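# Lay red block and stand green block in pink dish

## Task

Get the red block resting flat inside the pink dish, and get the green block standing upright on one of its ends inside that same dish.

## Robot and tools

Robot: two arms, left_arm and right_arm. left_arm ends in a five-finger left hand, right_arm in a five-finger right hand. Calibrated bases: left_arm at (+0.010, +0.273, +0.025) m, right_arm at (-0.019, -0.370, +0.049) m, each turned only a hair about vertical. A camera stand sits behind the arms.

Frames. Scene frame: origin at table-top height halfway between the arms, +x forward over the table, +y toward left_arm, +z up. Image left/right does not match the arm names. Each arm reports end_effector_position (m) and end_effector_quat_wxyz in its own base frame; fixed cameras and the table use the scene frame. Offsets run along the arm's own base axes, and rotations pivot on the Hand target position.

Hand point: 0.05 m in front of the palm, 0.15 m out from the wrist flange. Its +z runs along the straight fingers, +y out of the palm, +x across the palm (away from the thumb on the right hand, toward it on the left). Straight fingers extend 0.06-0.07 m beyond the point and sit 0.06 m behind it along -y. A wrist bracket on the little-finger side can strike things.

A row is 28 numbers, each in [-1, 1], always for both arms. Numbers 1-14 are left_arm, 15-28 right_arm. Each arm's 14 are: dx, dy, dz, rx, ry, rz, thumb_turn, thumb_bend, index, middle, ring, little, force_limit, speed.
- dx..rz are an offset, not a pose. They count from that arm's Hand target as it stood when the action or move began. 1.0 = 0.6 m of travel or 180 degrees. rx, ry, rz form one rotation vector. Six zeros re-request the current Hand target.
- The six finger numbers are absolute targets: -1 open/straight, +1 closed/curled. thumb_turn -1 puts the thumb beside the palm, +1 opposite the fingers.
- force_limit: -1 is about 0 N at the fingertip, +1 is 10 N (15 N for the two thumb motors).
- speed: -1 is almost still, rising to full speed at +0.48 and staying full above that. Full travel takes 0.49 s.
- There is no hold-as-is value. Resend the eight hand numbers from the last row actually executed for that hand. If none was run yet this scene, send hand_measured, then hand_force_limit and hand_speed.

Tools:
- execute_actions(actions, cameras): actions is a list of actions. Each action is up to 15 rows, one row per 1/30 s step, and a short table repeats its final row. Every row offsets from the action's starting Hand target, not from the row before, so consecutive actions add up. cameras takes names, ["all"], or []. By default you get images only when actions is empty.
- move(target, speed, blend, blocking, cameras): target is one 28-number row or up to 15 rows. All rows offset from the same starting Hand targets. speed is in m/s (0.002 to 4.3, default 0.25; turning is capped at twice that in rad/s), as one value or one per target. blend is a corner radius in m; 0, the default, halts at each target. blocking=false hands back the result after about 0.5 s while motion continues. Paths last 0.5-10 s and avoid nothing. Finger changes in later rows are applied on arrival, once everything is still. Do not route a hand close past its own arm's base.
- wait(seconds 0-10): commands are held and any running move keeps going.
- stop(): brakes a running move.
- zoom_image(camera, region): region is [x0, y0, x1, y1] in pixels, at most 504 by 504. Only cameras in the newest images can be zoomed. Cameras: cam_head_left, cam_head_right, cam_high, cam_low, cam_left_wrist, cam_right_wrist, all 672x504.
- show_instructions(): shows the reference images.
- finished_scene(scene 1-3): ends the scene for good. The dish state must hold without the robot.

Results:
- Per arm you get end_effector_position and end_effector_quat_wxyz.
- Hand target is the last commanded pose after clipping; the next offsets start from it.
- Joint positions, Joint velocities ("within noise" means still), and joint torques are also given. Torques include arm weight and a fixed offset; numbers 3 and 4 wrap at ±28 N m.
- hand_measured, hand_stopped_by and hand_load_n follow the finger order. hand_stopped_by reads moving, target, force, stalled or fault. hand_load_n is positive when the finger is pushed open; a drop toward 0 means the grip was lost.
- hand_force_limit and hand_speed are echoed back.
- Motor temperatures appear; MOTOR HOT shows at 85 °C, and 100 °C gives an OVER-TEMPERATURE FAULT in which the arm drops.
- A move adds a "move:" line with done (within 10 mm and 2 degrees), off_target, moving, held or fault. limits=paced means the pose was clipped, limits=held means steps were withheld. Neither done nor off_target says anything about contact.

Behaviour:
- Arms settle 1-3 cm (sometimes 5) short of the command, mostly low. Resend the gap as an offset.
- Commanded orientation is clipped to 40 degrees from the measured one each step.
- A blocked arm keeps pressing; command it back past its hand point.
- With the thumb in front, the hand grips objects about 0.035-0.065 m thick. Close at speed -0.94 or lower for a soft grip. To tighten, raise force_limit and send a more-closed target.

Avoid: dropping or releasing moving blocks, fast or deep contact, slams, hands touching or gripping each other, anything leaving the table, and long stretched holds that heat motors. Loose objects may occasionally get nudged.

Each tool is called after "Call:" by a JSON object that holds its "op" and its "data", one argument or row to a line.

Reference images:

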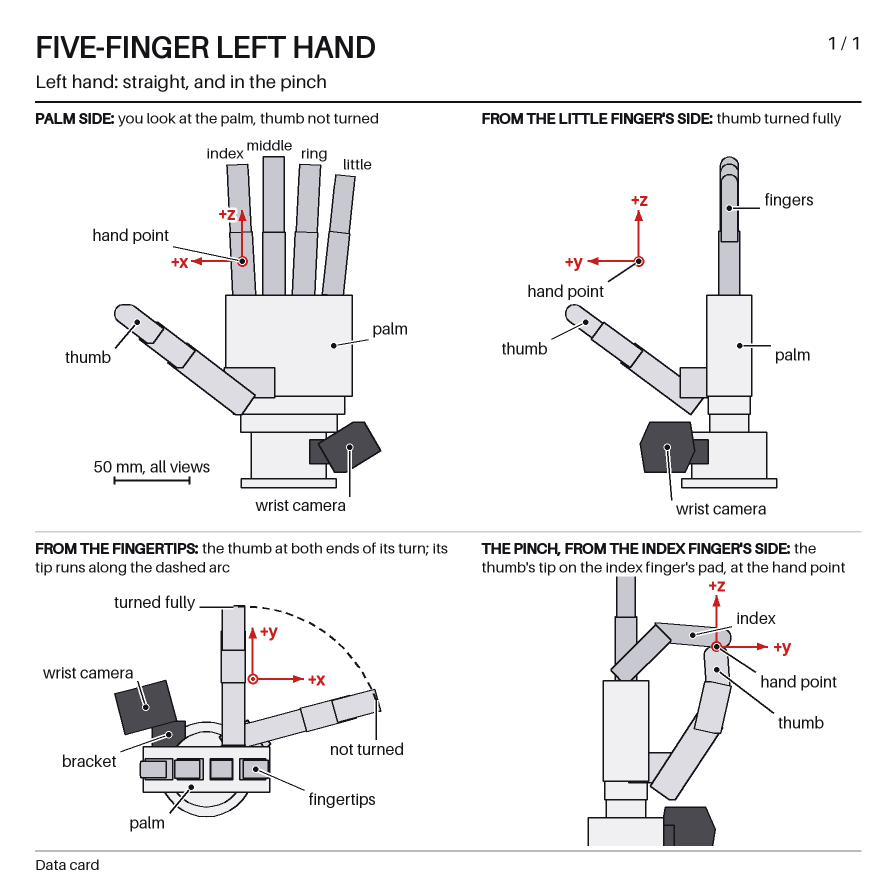

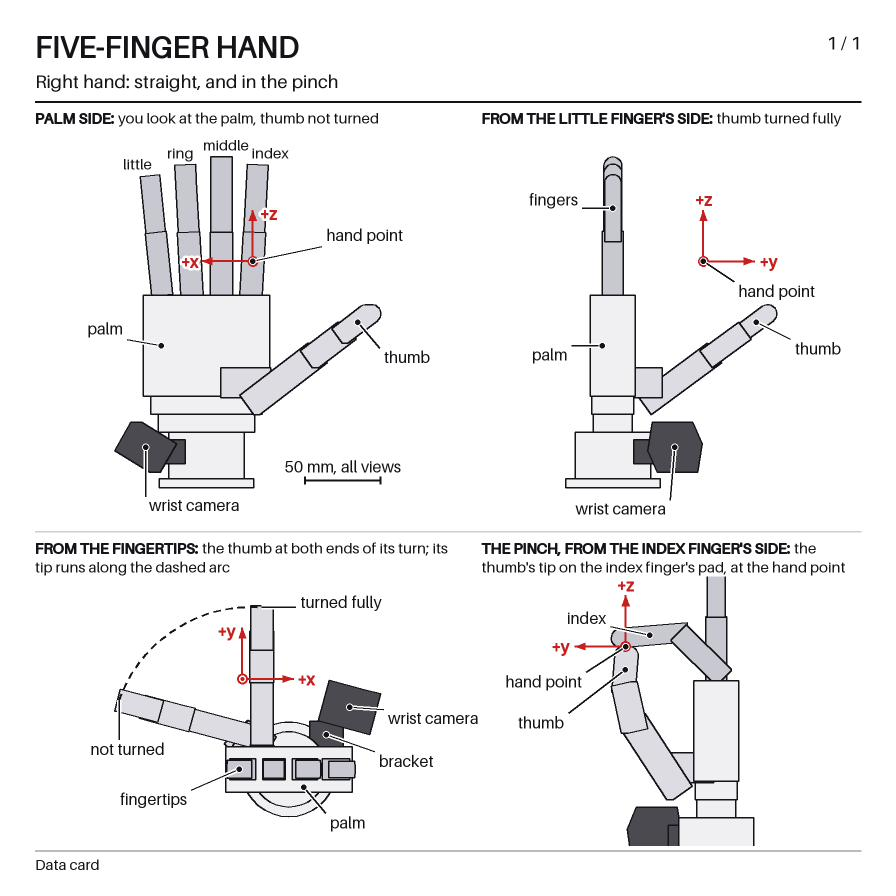

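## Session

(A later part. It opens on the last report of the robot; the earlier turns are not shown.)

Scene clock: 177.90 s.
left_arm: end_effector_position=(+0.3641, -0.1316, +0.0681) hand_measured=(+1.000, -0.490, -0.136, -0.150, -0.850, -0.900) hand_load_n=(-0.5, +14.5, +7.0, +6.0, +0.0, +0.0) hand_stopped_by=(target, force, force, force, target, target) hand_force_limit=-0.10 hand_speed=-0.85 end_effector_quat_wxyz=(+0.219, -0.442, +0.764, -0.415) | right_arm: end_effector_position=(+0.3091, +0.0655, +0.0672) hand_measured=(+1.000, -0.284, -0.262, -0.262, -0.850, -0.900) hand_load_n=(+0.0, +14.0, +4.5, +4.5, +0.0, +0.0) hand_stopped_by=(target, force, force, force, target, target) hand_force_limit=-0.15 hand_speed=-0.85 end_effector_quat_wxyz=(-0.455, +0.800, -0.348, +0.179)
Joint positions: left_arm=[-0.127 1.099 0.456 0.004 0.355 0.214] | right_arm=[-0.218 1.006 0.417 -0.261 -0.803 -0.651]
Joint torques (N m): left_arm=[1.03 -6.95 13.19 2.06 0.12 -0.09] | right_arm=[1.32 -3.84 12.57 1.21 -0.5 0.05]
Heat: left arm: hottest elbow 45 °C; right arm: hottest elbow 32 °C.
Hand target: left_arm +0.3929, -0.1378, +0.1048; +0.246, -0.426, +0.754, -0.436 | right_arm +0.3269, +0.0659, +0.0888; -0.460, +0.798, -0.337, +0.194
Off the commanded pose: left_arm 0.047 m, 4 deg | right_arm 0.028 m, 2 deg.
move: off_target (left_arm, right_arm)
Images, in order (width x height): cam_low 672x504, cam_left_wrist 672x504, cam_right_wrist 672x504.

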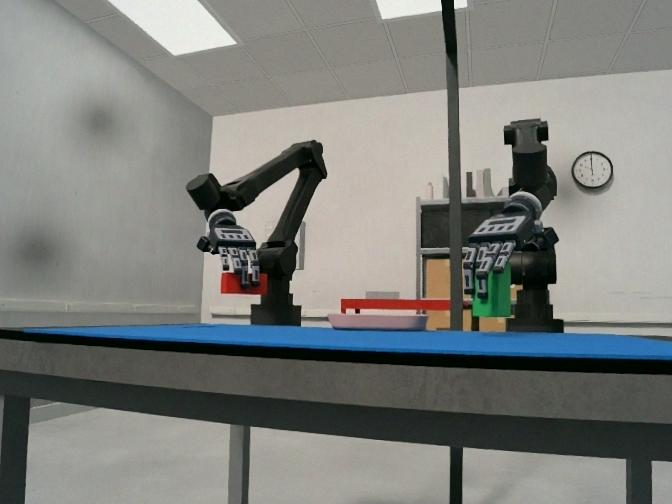

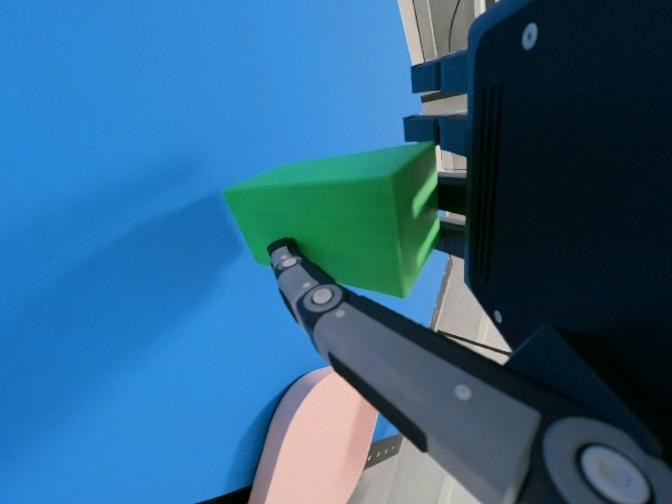

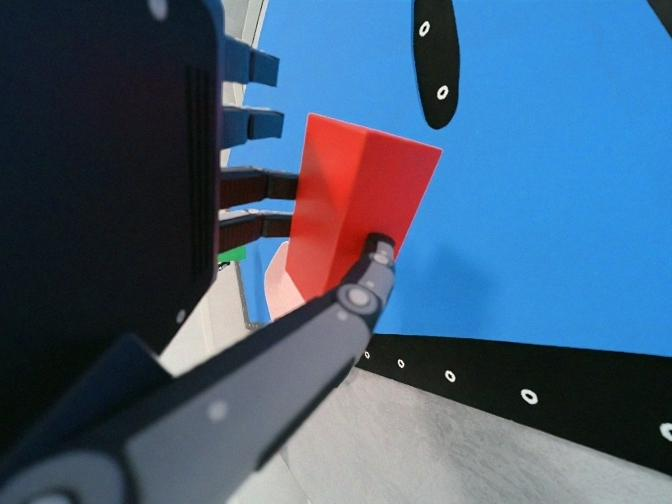

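Call:
{"op": "move", "data": {
  "target": [
    [-0.03,0.02,0.04,0,0,0,1,0,0.1,0.1,-0.85,-0.9,-0.1,-0.85,-0.012,0.09,0.08,0,0,-0.07,1,0,0.0,0.0,-0.85,-0.9,-0.15,-0.85],
    [-0.03,0.02,0.04,0,0,0,1,0,0.1,0.1,-0.85,-0.9,-0.1,-0.85,-0.05,0.43,0.07,0,0,-0.1455,1,0,0.0,0.0,-0.85,-0.9,-0.15,-0.85]
  ],
  "speed": 0.15,
  "blend": [0.03,0],
  "cameras": ["cam_low","cam_high","cam_right_wrist"]
}}

Call:
{"op": "zoom_image", "data": {
  "camera": "cam_high",
  "region": [210, 140, 350, 290]
}}

Call:
{"op": "zoom_image", "data": {
  "camera": "cam_low",
  "region": [310, 200, 490, 350]
}}

Scene clock: 188.43 s.
left_arm: end_effector_position=(+0.3456, -0.1249, +0.0872) hand_measured=(+1.000, -0.490, -0.136, -0.150, -0.850, -0.900) hand_load_n=(-0.5, +15.0, +7.0, +5.5, +0.0, +0.0) hand_stopped_by=(target, force, force, force, target, target) hand_force_limit=-0.10 hand_speed=-0.85 end_effector_quat_wxyz=(+0.214, -0.444, +0.765, -0.414) | right_arm: end_effector_position=(+0.2848, +0.2995, +0.1036) hand_measured=(+1.000, -0.284, -0.262, -0.262, -0.850, -0.900) hand_load_n=(+0.0, +14.0, +4.5, +4.5, +0.0, +0.0) hand_stopped_by=(target, force, force, force, target, target) hand_force_limit=-0.15 hand_speed=-0.85 end_effector_quat_wxyz=(-0.374, +0.718, -0.506, +0.297)
Joint positions: left_arm=[-0.108 0.988 0.456 -0.122 0.374 0.224] | right_arm=[0.954 1.073 0.561 -0.179 0.547 0.349]
Joint torques (N m): left_arm=[2.55 -5.07 14.17 2.13 0.5 0.02] | right_arm=[0.91 -4.13 13.68 2.56 0.37 0.06]
Motor temperatures (°C): left_arm=[26 27 49 24 27 25] | right_arm=[25 28 34 24 26 25]
Heat: left arm: hottest elbow 49 °C; right arm: hottest elbow 34 °C.
Hand target: left_arm +0.3750, -0.1258, +0.1289; +0.246, -0.426, +0.754, -0.436 | right_arm +0.2970, +0.3239, +0.1309; -0.404, +0.701, -0.509, +0.294
Off the commanded pose: left_arm 0.051 m, 5 deg | right_arm 0.038 m, 4 deg.
move: off_target (left_arm, right_arm)
Images, in order (width x height): cam_high 672x504, cam_low 672x504, cam_right_wrist 672x504.

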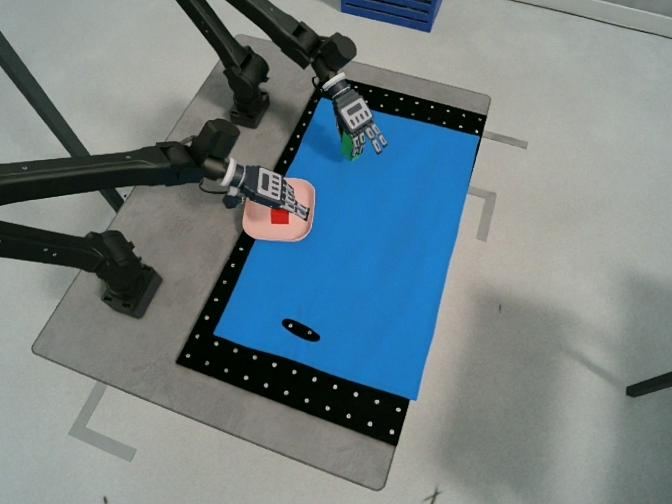

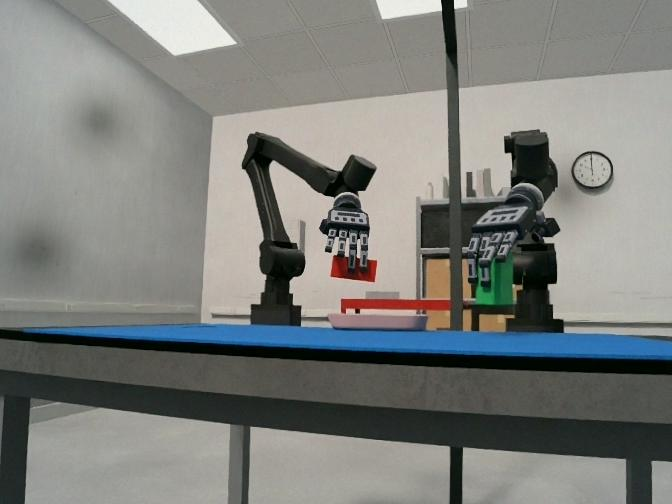

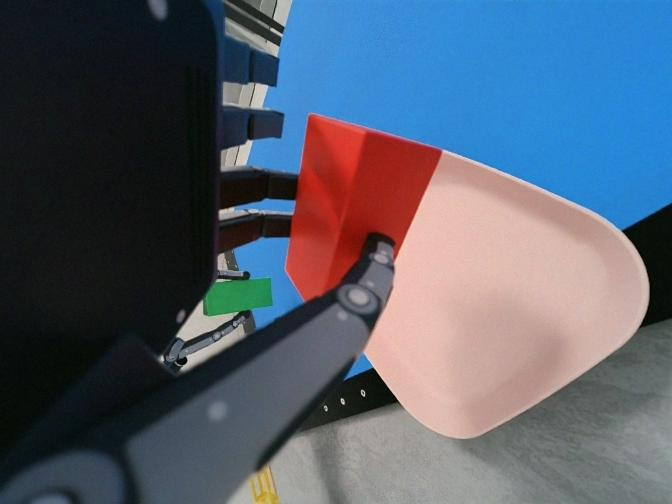

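Scaled by 3.360.

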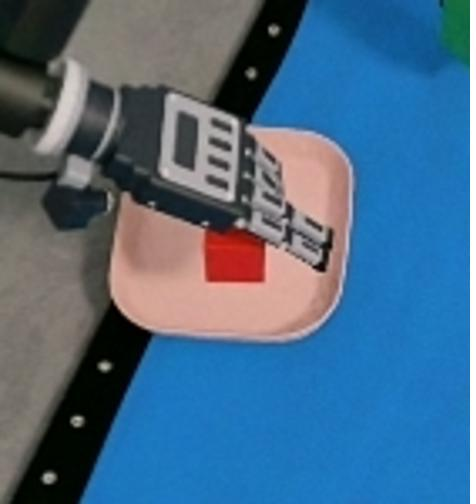

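Scaled by 2.800.

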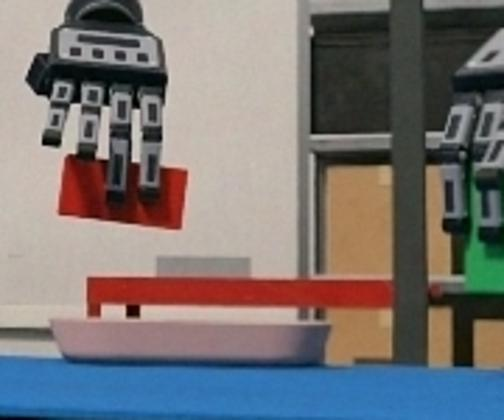

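Call:
{"op": "move", "data": {
  "target": [
    [0,0,0,0,0,0,1,0,0.1,0.1,-0.85,-0.9,-0.1,-0.85,0.0,0.049,-0.04,0,0,-0.019,1,0,0.0,0.0,-0.85,-0.9,-0.15,-0.85],
    [0,0,0,0,0,0,1,0,0.1,0.1,-0.85,-0.9,-0.1,-0.85,0.0,0.049,-0.11,0,0,-0.019,1,0,0.0,0.0,-0.85,-0.9,-0.15,-0.85]
  ],
  "speed": 0.12,
  "blend": [0.02,0],
  "cameras": ["cam_low","cam_high","cam_right_wrist"]
}}

Call:
{"op": "zoom_image", "data": {
  "camera": "cam_high",
  "region": [210, 140, 350, 290]
}}

Call:
{"op": "zoom_image", "data": {
  "camera": "cam_low",
  "region": [310, 200, 490, 350]
}}

Scene clock: 221.07 s.
left_arm: end_effector_position=(+0.3456, -0.1249, +0.0872) hand_measured=(+1.000, -0.490, -0.136, -0.150, -0.850, -0.900) hand_load_n=(-1.0, +14.5, +7.0, +5.5, +0.0, +0.0) hand_stopped_by=(target, force, force, force, target, target) hand_force_limit=-0.10 hand_speed=-0.85 end_effector_quat_wxyz=(+0.214, -0.444, +0.765, -0.414) | right_arm: end_effector_position=(+0.2958, +0.3419, +0.0593) hand_measured=(+1.000, -0.284, -0.262, -0.262, -0.850, -0.900) hand_load_n=(+0.0, +14.0, +4.5, +4.5, -0.5, +0.0) hand_stopped_by=(target, force, force, force, target, target) hand_force_limit=-0.15 hand_speed=-0.85 end_effector_quat_wxyz=(-0.382, +0.692, -0.528, +0.310)
Joint positions: left_arm=[-0.108 0.988 0.456 -0.122 0.374 0.224] | right_arm=[1.025 1.306 0.579 0.021 0.652 0.447]
Joint torques (N m): left_arm=[1.67 -5.42 14.04 2.02 0.44 -0.02] | right_arm=[1.08 -6.77 8.88 2.48 0.45 0.06]
Motor temperatures (°C): left_arm=[26 27 58 24 27 25] | right_arm=[25 28 40 24 26 25]
Heat: left arm: hottest elbow 58 °C; right arm: hottest elbow 40 °C.
Hand target: left_arm +0.3750, -0.1258, +0.1289; +0.246, -0.426, +0.754, -0.436 | right_arm +0.2970, +0.3532, +0.0649; -0.395, +0.685, -0.530, +0.306
Off the commanded pose: left_arm 0.051 m, 5 deg | right_arm 0.013 m, 2 deg.
move: off_target (left_arm, right_arm)
Images, in order (width x height): cam_high 672x504, cam_low 672x504, cam_right_wrist 672x504.

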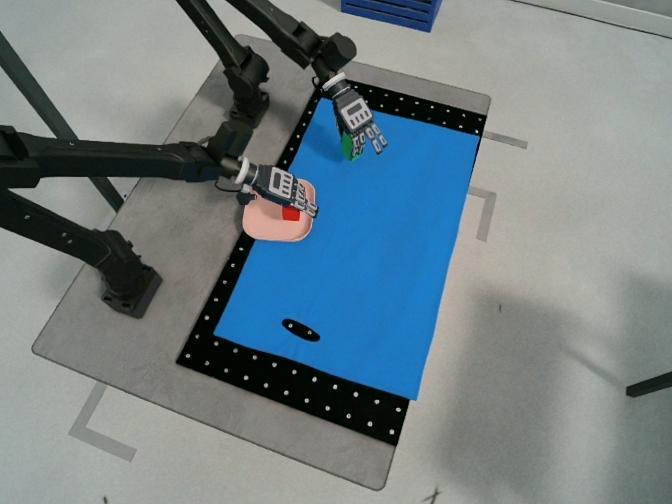

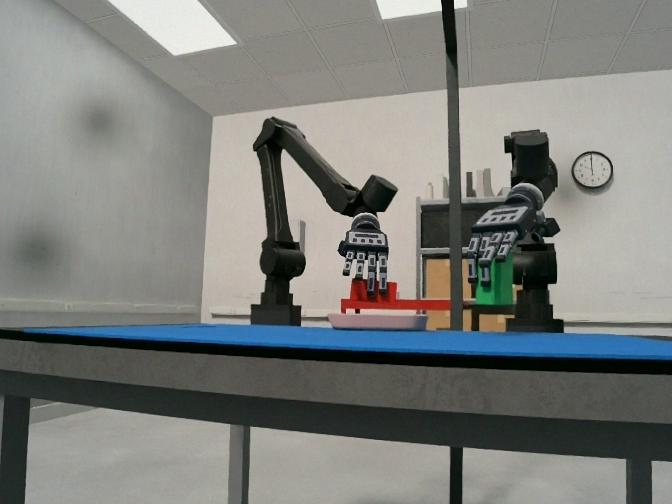

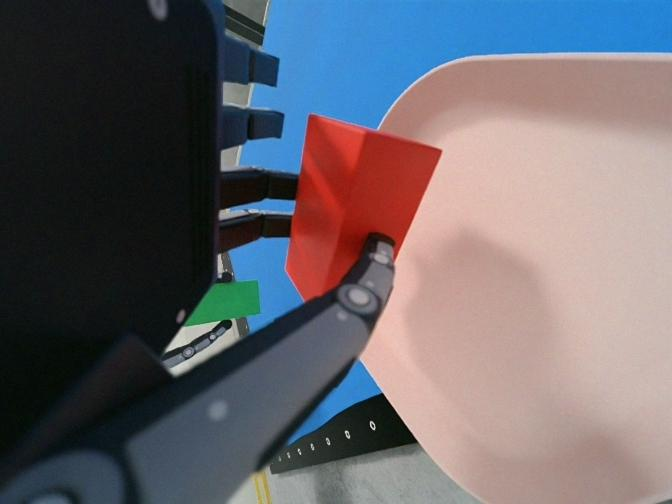

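Scaled by 3.360.

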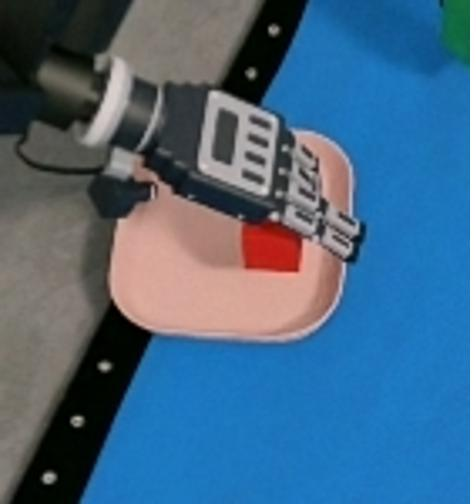

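Scaled by 2.800.

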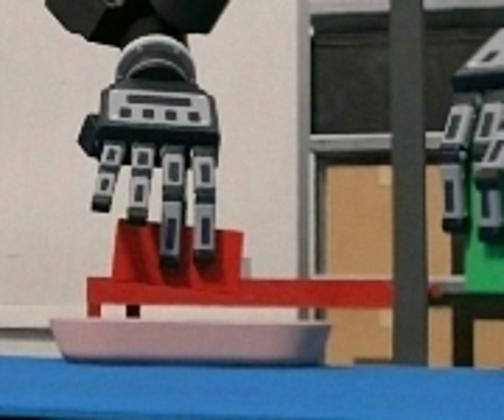

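Call:
{"op": "move", "data": {
  "target": [
    [-0.045,0,-0.055,0,0,0,1,0,0.1,0.1,-0.85,-0.9,-0.1,-0.85,0.0,0.004,-0.03,0.0134,0.0035,0,1,0,0.0,0.0,-0.85,-0.9,-0.15,-0.85],
    [-0.045,0,-0.055,0,0,0,1,0,0.1,0.1,-0.85,-0.9,-0.1,-0.85,0.0,0.004,-0.095,0.0134,0.0035,0,1,0,0.0,0.0,-0.85,-0.9,-0.15,-0.85]
  ],
  "speed": [0.06,0.05],
  "blend": [0.005,0],
  "cameras": ["cam_low","cam_high","cam_right_wrist"]
}}

Call:
{"op": "zoom_image", "data": {
  "camera": "cam_high",
  "region": [210, 140, 350, 290]
}}

Call:
{"op": "zoom_image", "data": {
  "camera": "cam_low",
  "region": [310, 200, 490, 350]
}}

Scene clock: 241.00 s.
left_arm: end_effector_position=(+0.3431, -0.1245, +0.0865) hand_measured=(+1.000, -0.490, -0.136, -0.150, -0.850, -0.900) hand_load_n=(-0.5, +14.5, +7.0, +6.0, +0.0, +0.0) hand_stopped_by=(target, force, force, force, target, target) hand_force_limit=-0.10 hand_speed=-0.85 end_effector_quat_wxyz=(+0.230, -0.435, +0.759, -0.425) | right_arm: end_effector_position=(+0.2983, +0.3552, +0.0122) hand_measured=(+1.000, -0.284, -0.262, -0.262, -0.850, -0.900) hand_load_n=(+0.5, +13.5, +4.0, +4.5, +0.0, +0.0) hand_stopped_by=(target, force, force, force, target, target) hand_force_limit=-0.15 hand_speed=-0.85 end_effector_quat_wxyz=(-0.405, +0.681, -0.535, +0.294)
Joint positions: left_arm=[-0.108 0.961 0.418 -0.065 0.374 0.224] | right_arm=[1.025 1.467 0.529 0.272 0.631 0.471]
Joint torques (N m): left_arm=[0.91 -5.01 8.2 3.33 0.13 -0.08] | right_arm=[0.38 -7.12 5.81 2.45 0.19 0.02]
Motor temperatures (°C): left_arm=[26 27 60 24 27 25] | right_arm=[25 28 38 24 26 25]
Heat: left arm: hottest elbow 60 °C; right arm: hottest elbow 38 °C.
Hand target: left_arm +0.3480, -0.1257, +0.0958; +0.246, -0.426, +0.754, -0.435 | right_arm +0.2970, +0.3556, +0.0078; -0.407, +0.679, -0.538, +0.290
Off the commanded pose: left_arm 0.011 m, 2 deg | right_arm 0.004 m, 1 deg.
move: off_target (left_arm)
Images, in order (width x height): cam_high 672x504, cam_low 672x504, cam_right_wrist 672x504.

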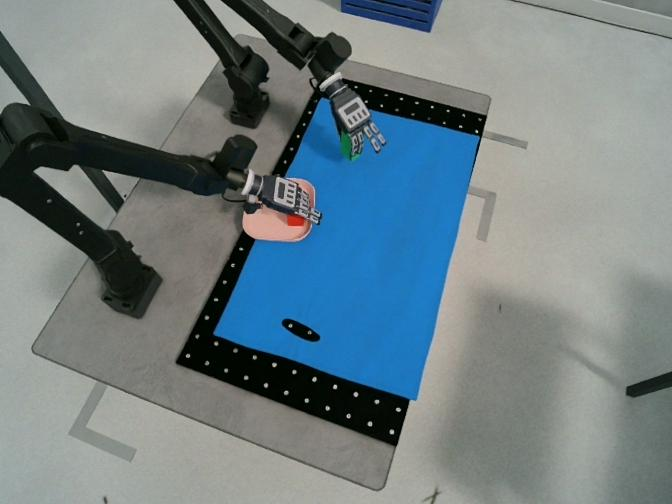

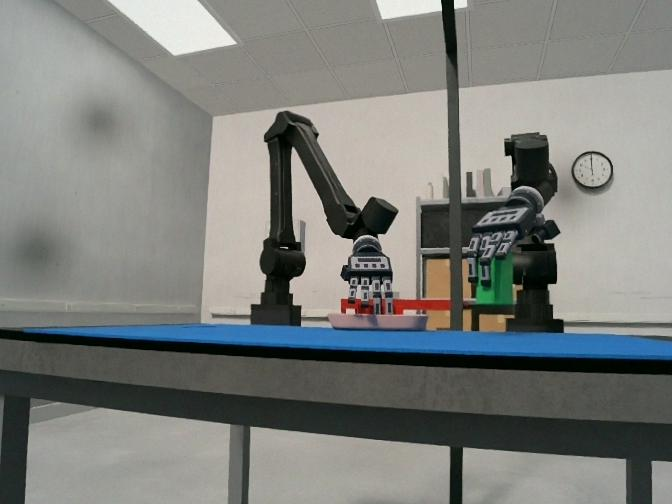

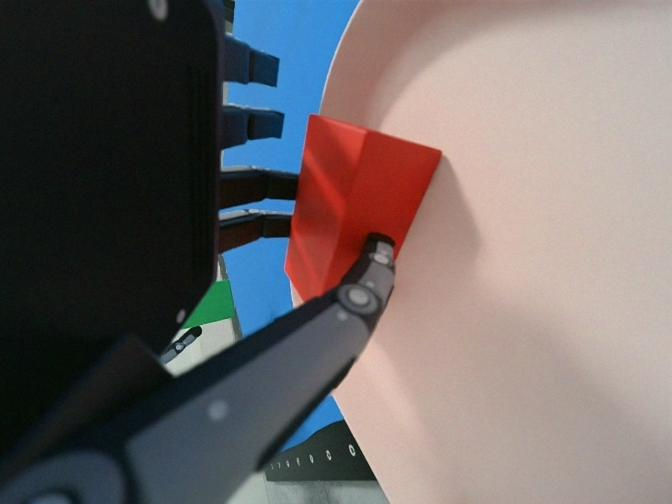

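Scaled by 3.360.

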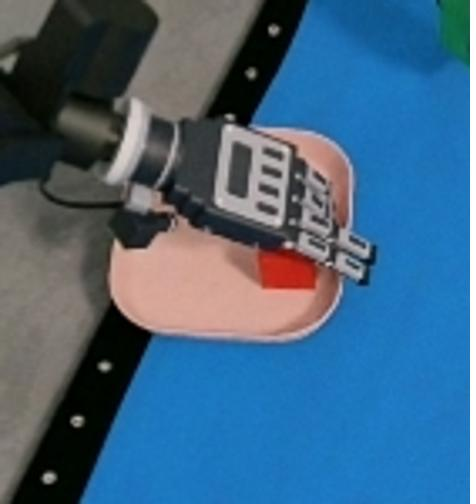

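Scaled by 2.800.

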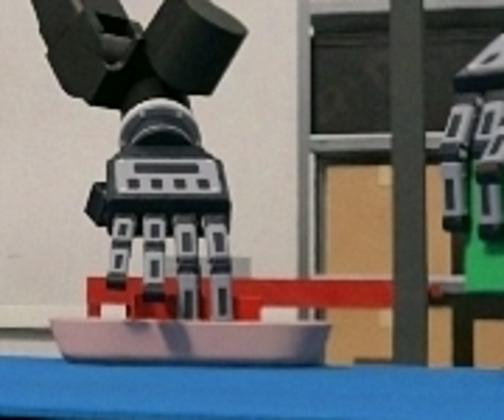

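Call:
{"op": "move", "data": {
  "target": [
    [0,0,0,0,0,0,1,0,0.1,0.1,-0.85,-0.9,-0.1,-0.85,-0.014,-0.006,0.0,0,0,0,1,0,0.0,0.0,-0.85,-0.9,-0.15,-0.85],
    [0,0,0,0,0,0,1,0,0.1,0.1,-0.85,-0.9,-0.1,-0.85,-0.014,-0.006,-0.018,0,0,0,1,0,0.0,0.0,-0.85,-0.9,-0.15,-0.85]
  ],
  "speed": [0.05,0.04],
  "cameras": ["cam_low","cam_high","cam_right_wrist"]
}}

Call:
{"op": "zoom_image", "data": {
  "camera": "cam_high",
  "region": [210, 140, 350, 290]
}}

Call:
{"op": "zoom_image", "data": {
  "camera": "cam_low",
  "region": [310, 200, 490, 350]
}}

Scene clock: 250.67 s.
left_arm: end_effector_position=(+0.3431, -0.1245, +0.0865) hand_measured=(+1.000, -0.490, -0.136, -0.150, -0.850, -0.900) hand_load_n=(-1.0, +14.5, +7.0, +5.5, +0.0, +0.0) hand_stopped_by=(target, force, force, force, target, target) hand_force_limit=-0.10 hand_speed=-0.85 end_effector_quat_wxyz=(+0.230, -0.435, +0.759, -0.425) | right_arm: end_effector_position=(+0.2967, +0.3532, +0.0106) hand_measured=(+1.000, -0.284, -0.262, -0.262, -0.850, -0.900) hand_load_n=(-0.5, +13.0, +4.5, +5.5, +0.0, +0.0) hand_stopped_by=(target, force, force, force, target, target) hand_force_limit=-0.15 hand_speed=-0.85 end_effector_quat_wxyz=(-0.415, +0.670, -0.541, +0.294)
Joint positions: left_arm=[-0.108 0.961 0.418 -0.065 0.374 0.224] | right_arm=[1.03 1.471 0.507 0.316 0.643 0.489]
Joint torques (N m): left_arm=[1.14 -4.95 8.38 3.38 0.1 -0.08] | right_arm=[1.38 -5.89 5.19 2.15 0.18 -0.03]
Motor temperatures (°C): left_arm=[26 27 56 24 27 25] | right_arm=[25 28 37 24 26 25]
Heat: left arm: hottest elbow 56 °C; right arm: hottest elbow 37 °C.
Hand target: left_arm +0.3480, -0.1257, +0.0958; +0.246, -0.426, +0.754, -0.435 | right_arm +0.2885, +0.3521, -0.0030; -0.407, +0.679, -0.538, +0.290
Off the commanded pose: left_arm 0.010 m, 2 deg | right_arm 0.016 m, 1 deg.
move: off_target (right_arm)
Images, in order (width x height): cam_high 672x504, cam_low 672x504, cam_right_wrist 672x504.

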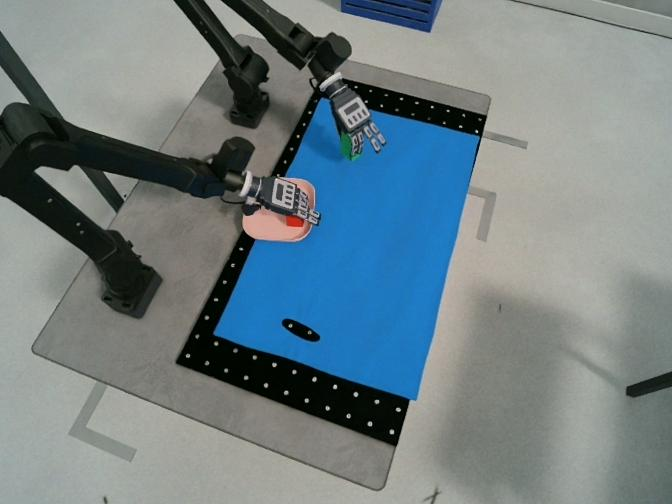

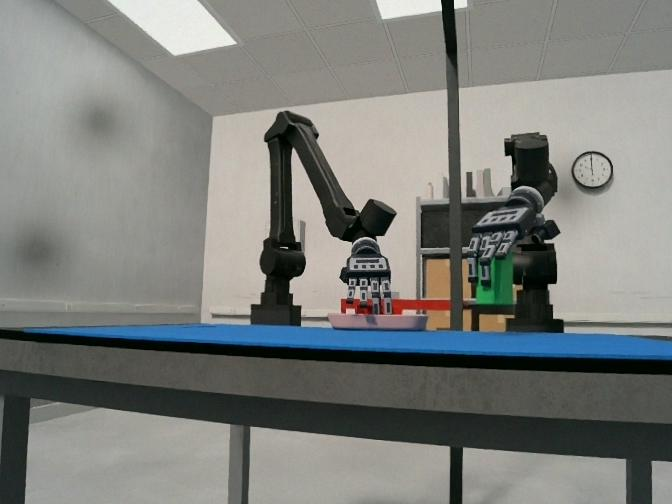

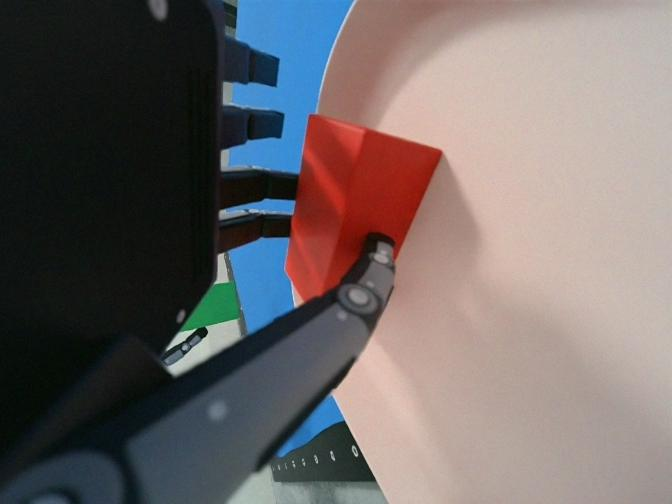

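Scaled by 3.360.

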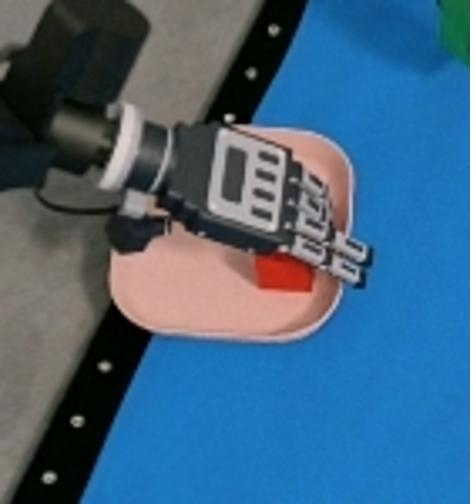

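Scaled by 2.800.

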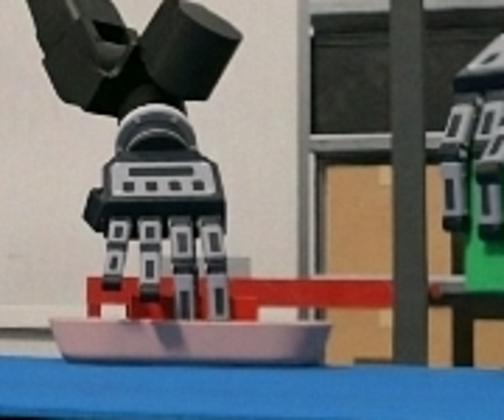

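Call:
{"op": "move", "data": {
  "target": [
    [0,0,0,0,0,0,1,0,0.1,0.1,-0.85,-0.9,-0.1,-0.85,0.0,0.0,0.035,-0.0108,-0.0028,0,1,0,0.0,0.0,-0.85,-0.9,-0.15,-0.85],
    [0,0,0,0,0,0,1,0,0.1,0.1,-0.85,-0.9,-0.1,-0.85,0.0,0.002,0.008,-0.0108,-0.0028,0,1,0,0.0,0.0,-0.85,-0.9,-0.15,-0.85]
  ],
  "speed": [0.05,0.04],
  "cameras": ["cam_low","cam_right_wrist"]
}}

Call:
{"op": "zoom_image", "data": {
  "camera": "cam_low",
  "region": [320, 250, 440, 350]
}}

Scene clock: 260.83 s.
left_arm: end_effector_position=(+0.3431, -0.1245, +0.0865) hand_measured=(+1.000, -0.490, -0.136, -0.150, -0.850, -0.900) hand_load_n=(-0.5, +14.5, +7.0, +6.0, +0.0, +0.0) hand_stopped_by=(target, force, force, force, target, target) hand_force_limit=-0.10 hand_speed=-0.85 end_effector_quat_wxyz=(+0.230, -0.435, +0.759, -0.425) | right_arm: end_effector_position=(+0.2925, +0.3469, +0.0097) hand_measured=(+1.000, -0.284, -0.262, -0.262, -0.850, -0.900) hand_load_n=(+0.0, +12.5, +3.5, +6.0, +0.0, +0.0) hand_stopped_by=(target, force, force, force, target, target) hand_force_limit=-0.15 hand_speed=-0.85 end_effector_quat_wxyz=(-0.401, +0.675, -0.539, +0.305)
Joint positions: left_arm=[-0.108 0.961 0.418 -0.065 0.374 0.224] | right_arm=[1.043 1.458 0.507 0.271 0.671 0.489]
Joint torques (N m): left_arm=[1.03 -5.13 8.31 3.34 0.13 -0.1] | right_arm=[1.44 -5.54 7.01 2.13 0.14 -0.17]
Heat: left arm: hottest elbow 54 °C; right arm: hottest elbow 35 °C.
Hand target: left_arm +0.3480, -0.1257, +0.0958; +0.246, -0.426, +0.754, -0.435 | right_arm +0.2885, +0.3533, +0.0018; -0.398, +0.684, -0.531, +0.303
Off the commanded pose: left_arm 0.010 m, 2 deg | right_arm 0.011 m, 1 deg.
move: off_target (right_arm)
Images, in order (width x height): cam_low 672x504, cam_right_wrist 672x504.

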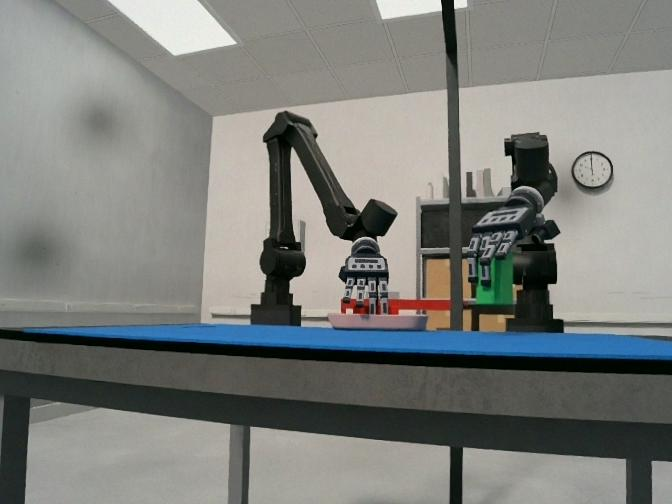

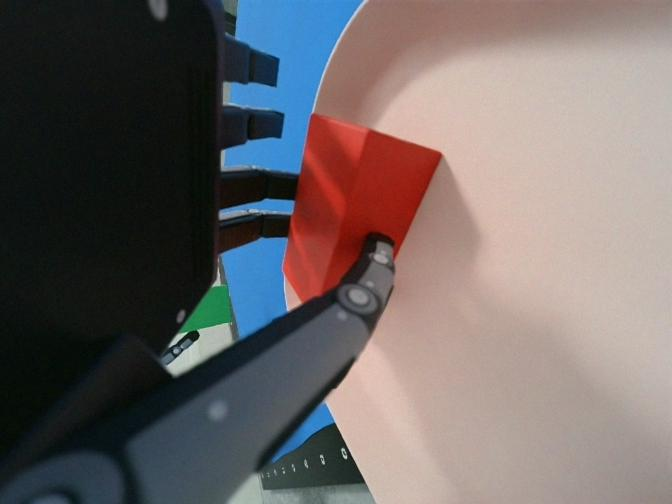

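Scaled by 4.200.

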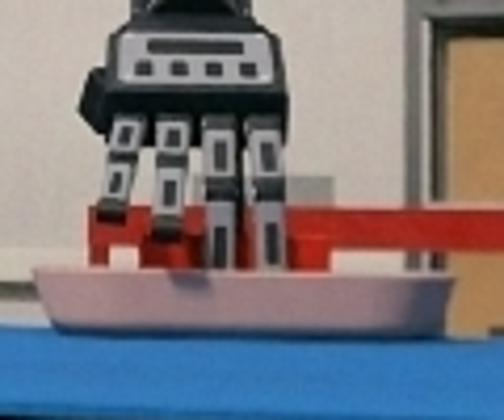

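Call:
{"op": "move", "data": {
  "target": [
    [0,0,0,0,0,0,1,0,0.1,0.1,-0.85,-0.9,-0.1,-0.85,0.005,-0.008,0.012,0,0,0,1,-0.45,-0.35,-0.35,-0.85,-0.9,-0.15,-0.85],
    [0,0,0,0,0,0,1,0,0.1,0.1,-0.85,-0.9,-0.1,-0.85,0.005,-0.008,0.012,0,0,0,1,-0.8,-0.45,-0.45,-0.85,-0.9,-0.15,-0.8]
  ],
  "speed": [0.03,0.03],
  "cameras": ["cam_low","cam_right_wrist","cam_high"]
}}

Call:
{"op": "zoom_image", "data": {
  "camera": "cam_low",
  "region": [320, 250, 440, 350]
}}

Scene clock: 271.37 s.
left_arm: end_effector_position=(+0.3431, -0.1245, +0.0865) hand_measured=(+1.000, -0.490, -0.136, -0.150, -0.850, -0.900) hand_load_n=(-0.5, +15.0, +7.5, +6.0, +0.0, +0.0) hand_stopped_by=(target, force, force, force, target, target) hand_force_limit=-0.10 hand_speed=-0.85 end_effector_quat_wxyz=(+0.230, -0.435, +0.759, -0.425) | right_arm: end_effector_position=(+0.2905, +0.3478, +0.0066) hand_measured=(+1.000, -0.800, -0.450, -0.450, -0.850, -0.900) hand_load_n=(+0.0, +0.0, +0.0, +0.0, +0.0, +0.0) hand_stopped_by=(target, target, target, target, target, target) hand_force_limit=-0.15 hand_speed=-0.80 end_effector_quat_wxyz=(-0.399, +0.681, -0.536, +0.301)
Joint positions: left_arm=[-0.108 0.961 0.418 -0.065 0.374 0.224] | right_arm=[1.043 1.463 0.507 0.271 0.659 0.484]
Joint torques (N m): left_arm=[1.38 -4.84 8.16 3.48 0.11 -0.09] | right_arm=[0.09 -8.47 6.74 1.43 0.19 -0.24]
Heat: left arm: hottest elbow 52 °C; right arm: hottest elbow 35 °C.
Hand target: left_arm +0.3480, -0.1257, +0.0958; +0.246, -0.426, +0.754, -0.435 | right_arm +0.2915, +0.3485, +0.0090; -0.398, +0.684, -0.531, +0.302
Off the commanded pose: left_arm 0.010 m, 2 deg | right_arm 0.003 m, 1 deg.
move: done
Images, in order (width x height): cam_high 672x504, cam_low 672x504, cam_right_wrist 672x504.

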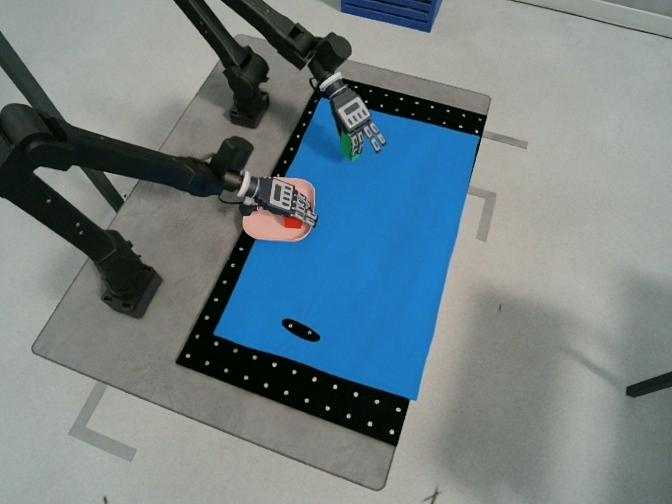

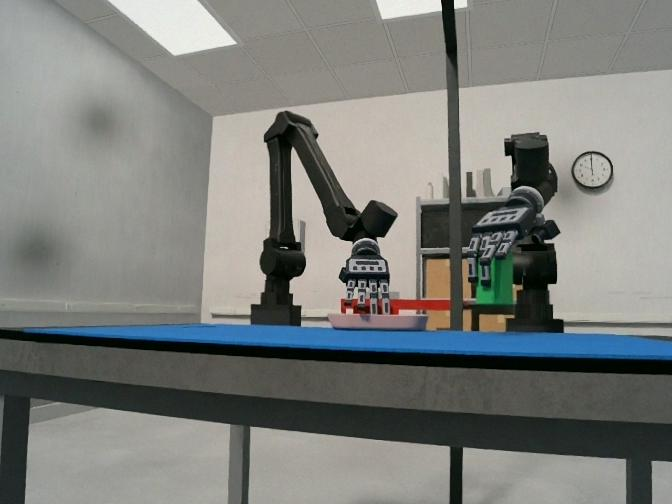

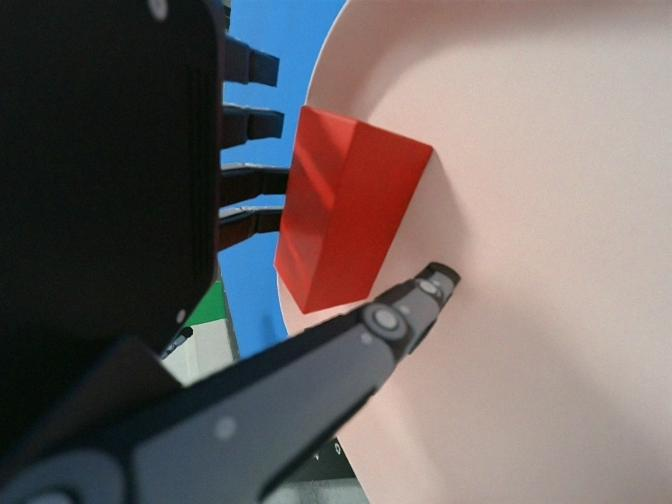

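Scaled by 4.200.

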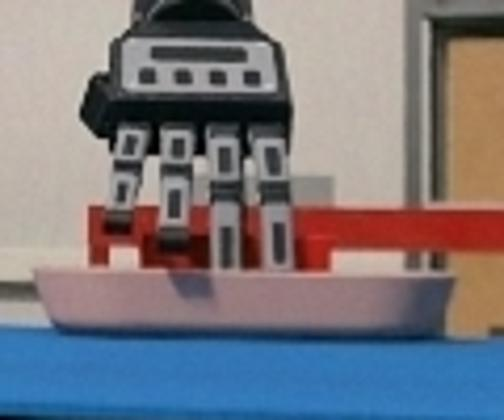

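Call:
{"op": "move", "data": {
  "target": [
    [0,0,0,0,0,0,1,0,0.1,0.1,-0.85,-0.9,-0.1,-0.85,0.015,0.025,0.08,0,0,0,1,-1,-0.55,-0.55,-0.85,-0.9,-0.15,-0.8],
    [0,0,0.02,0,0,0,1,0,0.1,0.1,-0.85,-0.9,-0.1,-0.85,0.01,0.02,0.25,0,0,0,1,-1,-0.55,-0.55,-0.85,-0.9,-0.15,-0.8],
    [-0.013,-0.007,0.107,0,0,-0.2467,1,0,0.1,0.1,-0.85,-0.9,-0.1,-0.85,0.03,-0.48,0.24,0,0,0.05,1,-1,-0.55,-0.55,-0.85,-0.9,-0.15,-0.8]
  ],
  "speed": [0.06,0.12,0.25],
  "blend": [0.01,0.03,0],
  "cameras": ["cam_low","cam_high","cam_left_wrist"]
}}

Call:
{"op": "zoom_image", "data": {
  "camera": "cam_high",
  "region": [210, 140, 350, 290]
}}

Call:
{"op": "zoom_image", "data": {
  "camera": "cam_low",
  "region": [320, 250, 440, 350]
}}

Scene clock: 293.83 s.
left_arm: end_effector_position=(+0.3141, -0.1316, +0.1358) hand_measured=(+1.000, -0.490, -0.136, -0.150, -0.850, -0.900) hand_load_n=(-0.5, +15.0, +7.0, +6.0, +0.0, +0.0) hand_stopped_by=(target, force, force, force, target, target) hand_force_limit=-0.10 hand_speed=-0.85 end_effector_quat_wxyz=(+0.038, -0.125, +0.862, -0.491) | right_arm: end_effector_position=(+0.3070, +0.0651, +0.1498) hand_measured=(+1.000, -1.000, -0.550, -0.550, -0.850, -0.900) hand_load_n=(+0.0, +0.0, +0.0, +0.0, +0.0, +0.0) hand_stopped_by=(target, target, target, target, target, target) hand_force_limit=-0.15 hand_speed=-0.80 end_effector_quat_wxyz=(-0.423, +0.723, -0.477, +0.267)
Joint positions: left_arm=[0.03 1.193 0.786 -0.858 1 1.146] | right_arm=[-0.107 0.639 0.451 -0.401 -0.456 -0.265]
Joint velocities: left_arm=[within noise] | right_arm=[-0.015 -0.015 -0.007 -0.007 -0.154 -0.066]
Joint torques (N m): left_arm=[1.9 -6.18 13.46 0.59 1.08 -0.04] | right_arm=[-1.03 0.09 11.34 1.55 -0.35 -0.24]
Motor temperatures (°C): left_arm=[26 27 50 24 27 25] | right_arm=[25 28 34 24 26 25]
Heat: left arm: hottest elbow 50 °C; right arm: hottest elbow 34 °C.
Hand target: left_arm +0.3402, -0.1299, +0.1600; +0.063, -0.109, +0.859, -0.496 | right_arm +0.3095, +0.0605, +0.1531; -0.420, +0.724, -0.476, +0.270
Off the commanded pose: left_arm 0.036 m, 3 deg | right_arm 0.006 m, 1 deg.
move: off_target (left_arm)
Images, in order (width x height): cam_high 672x504, cam_low 672x504, cam_left_wrist 672x504.

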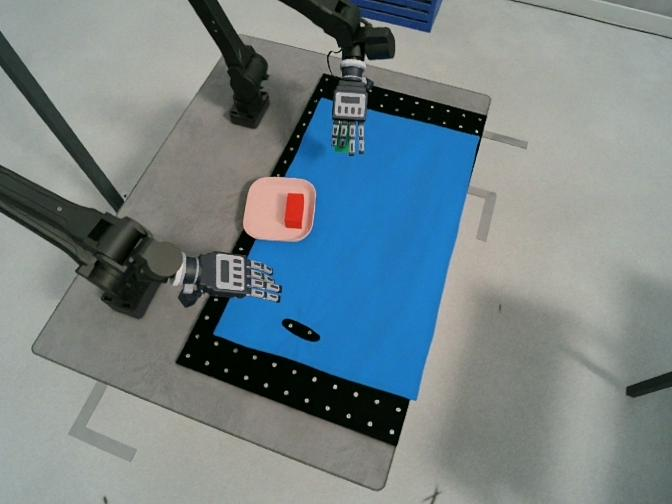

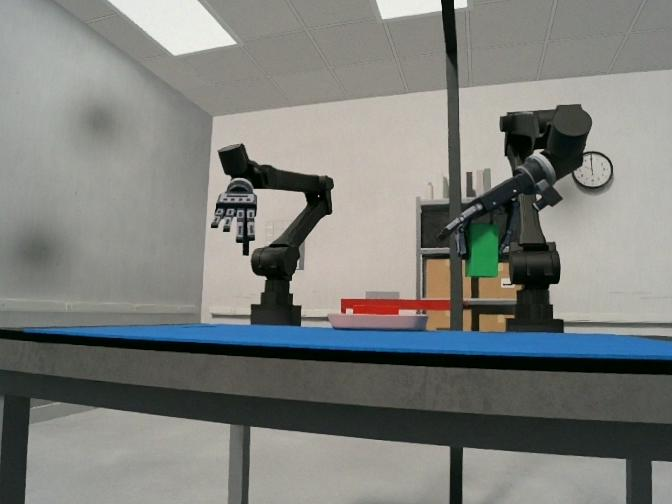

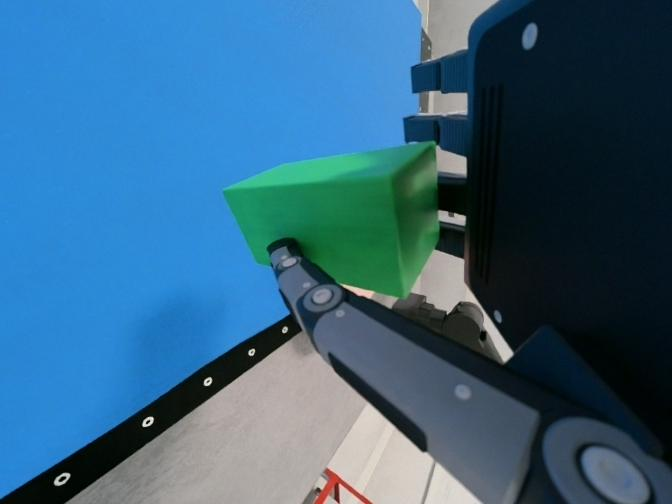

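Scaled by 3.360.

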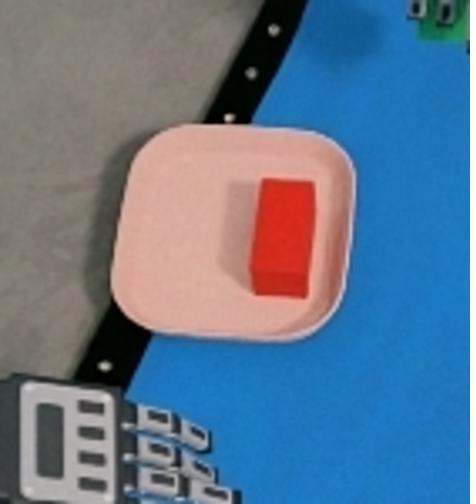

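Scaled by 4.200.

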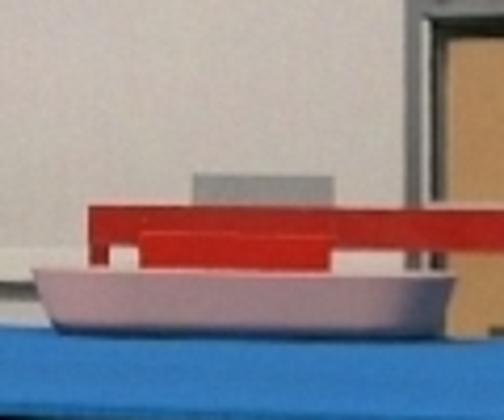

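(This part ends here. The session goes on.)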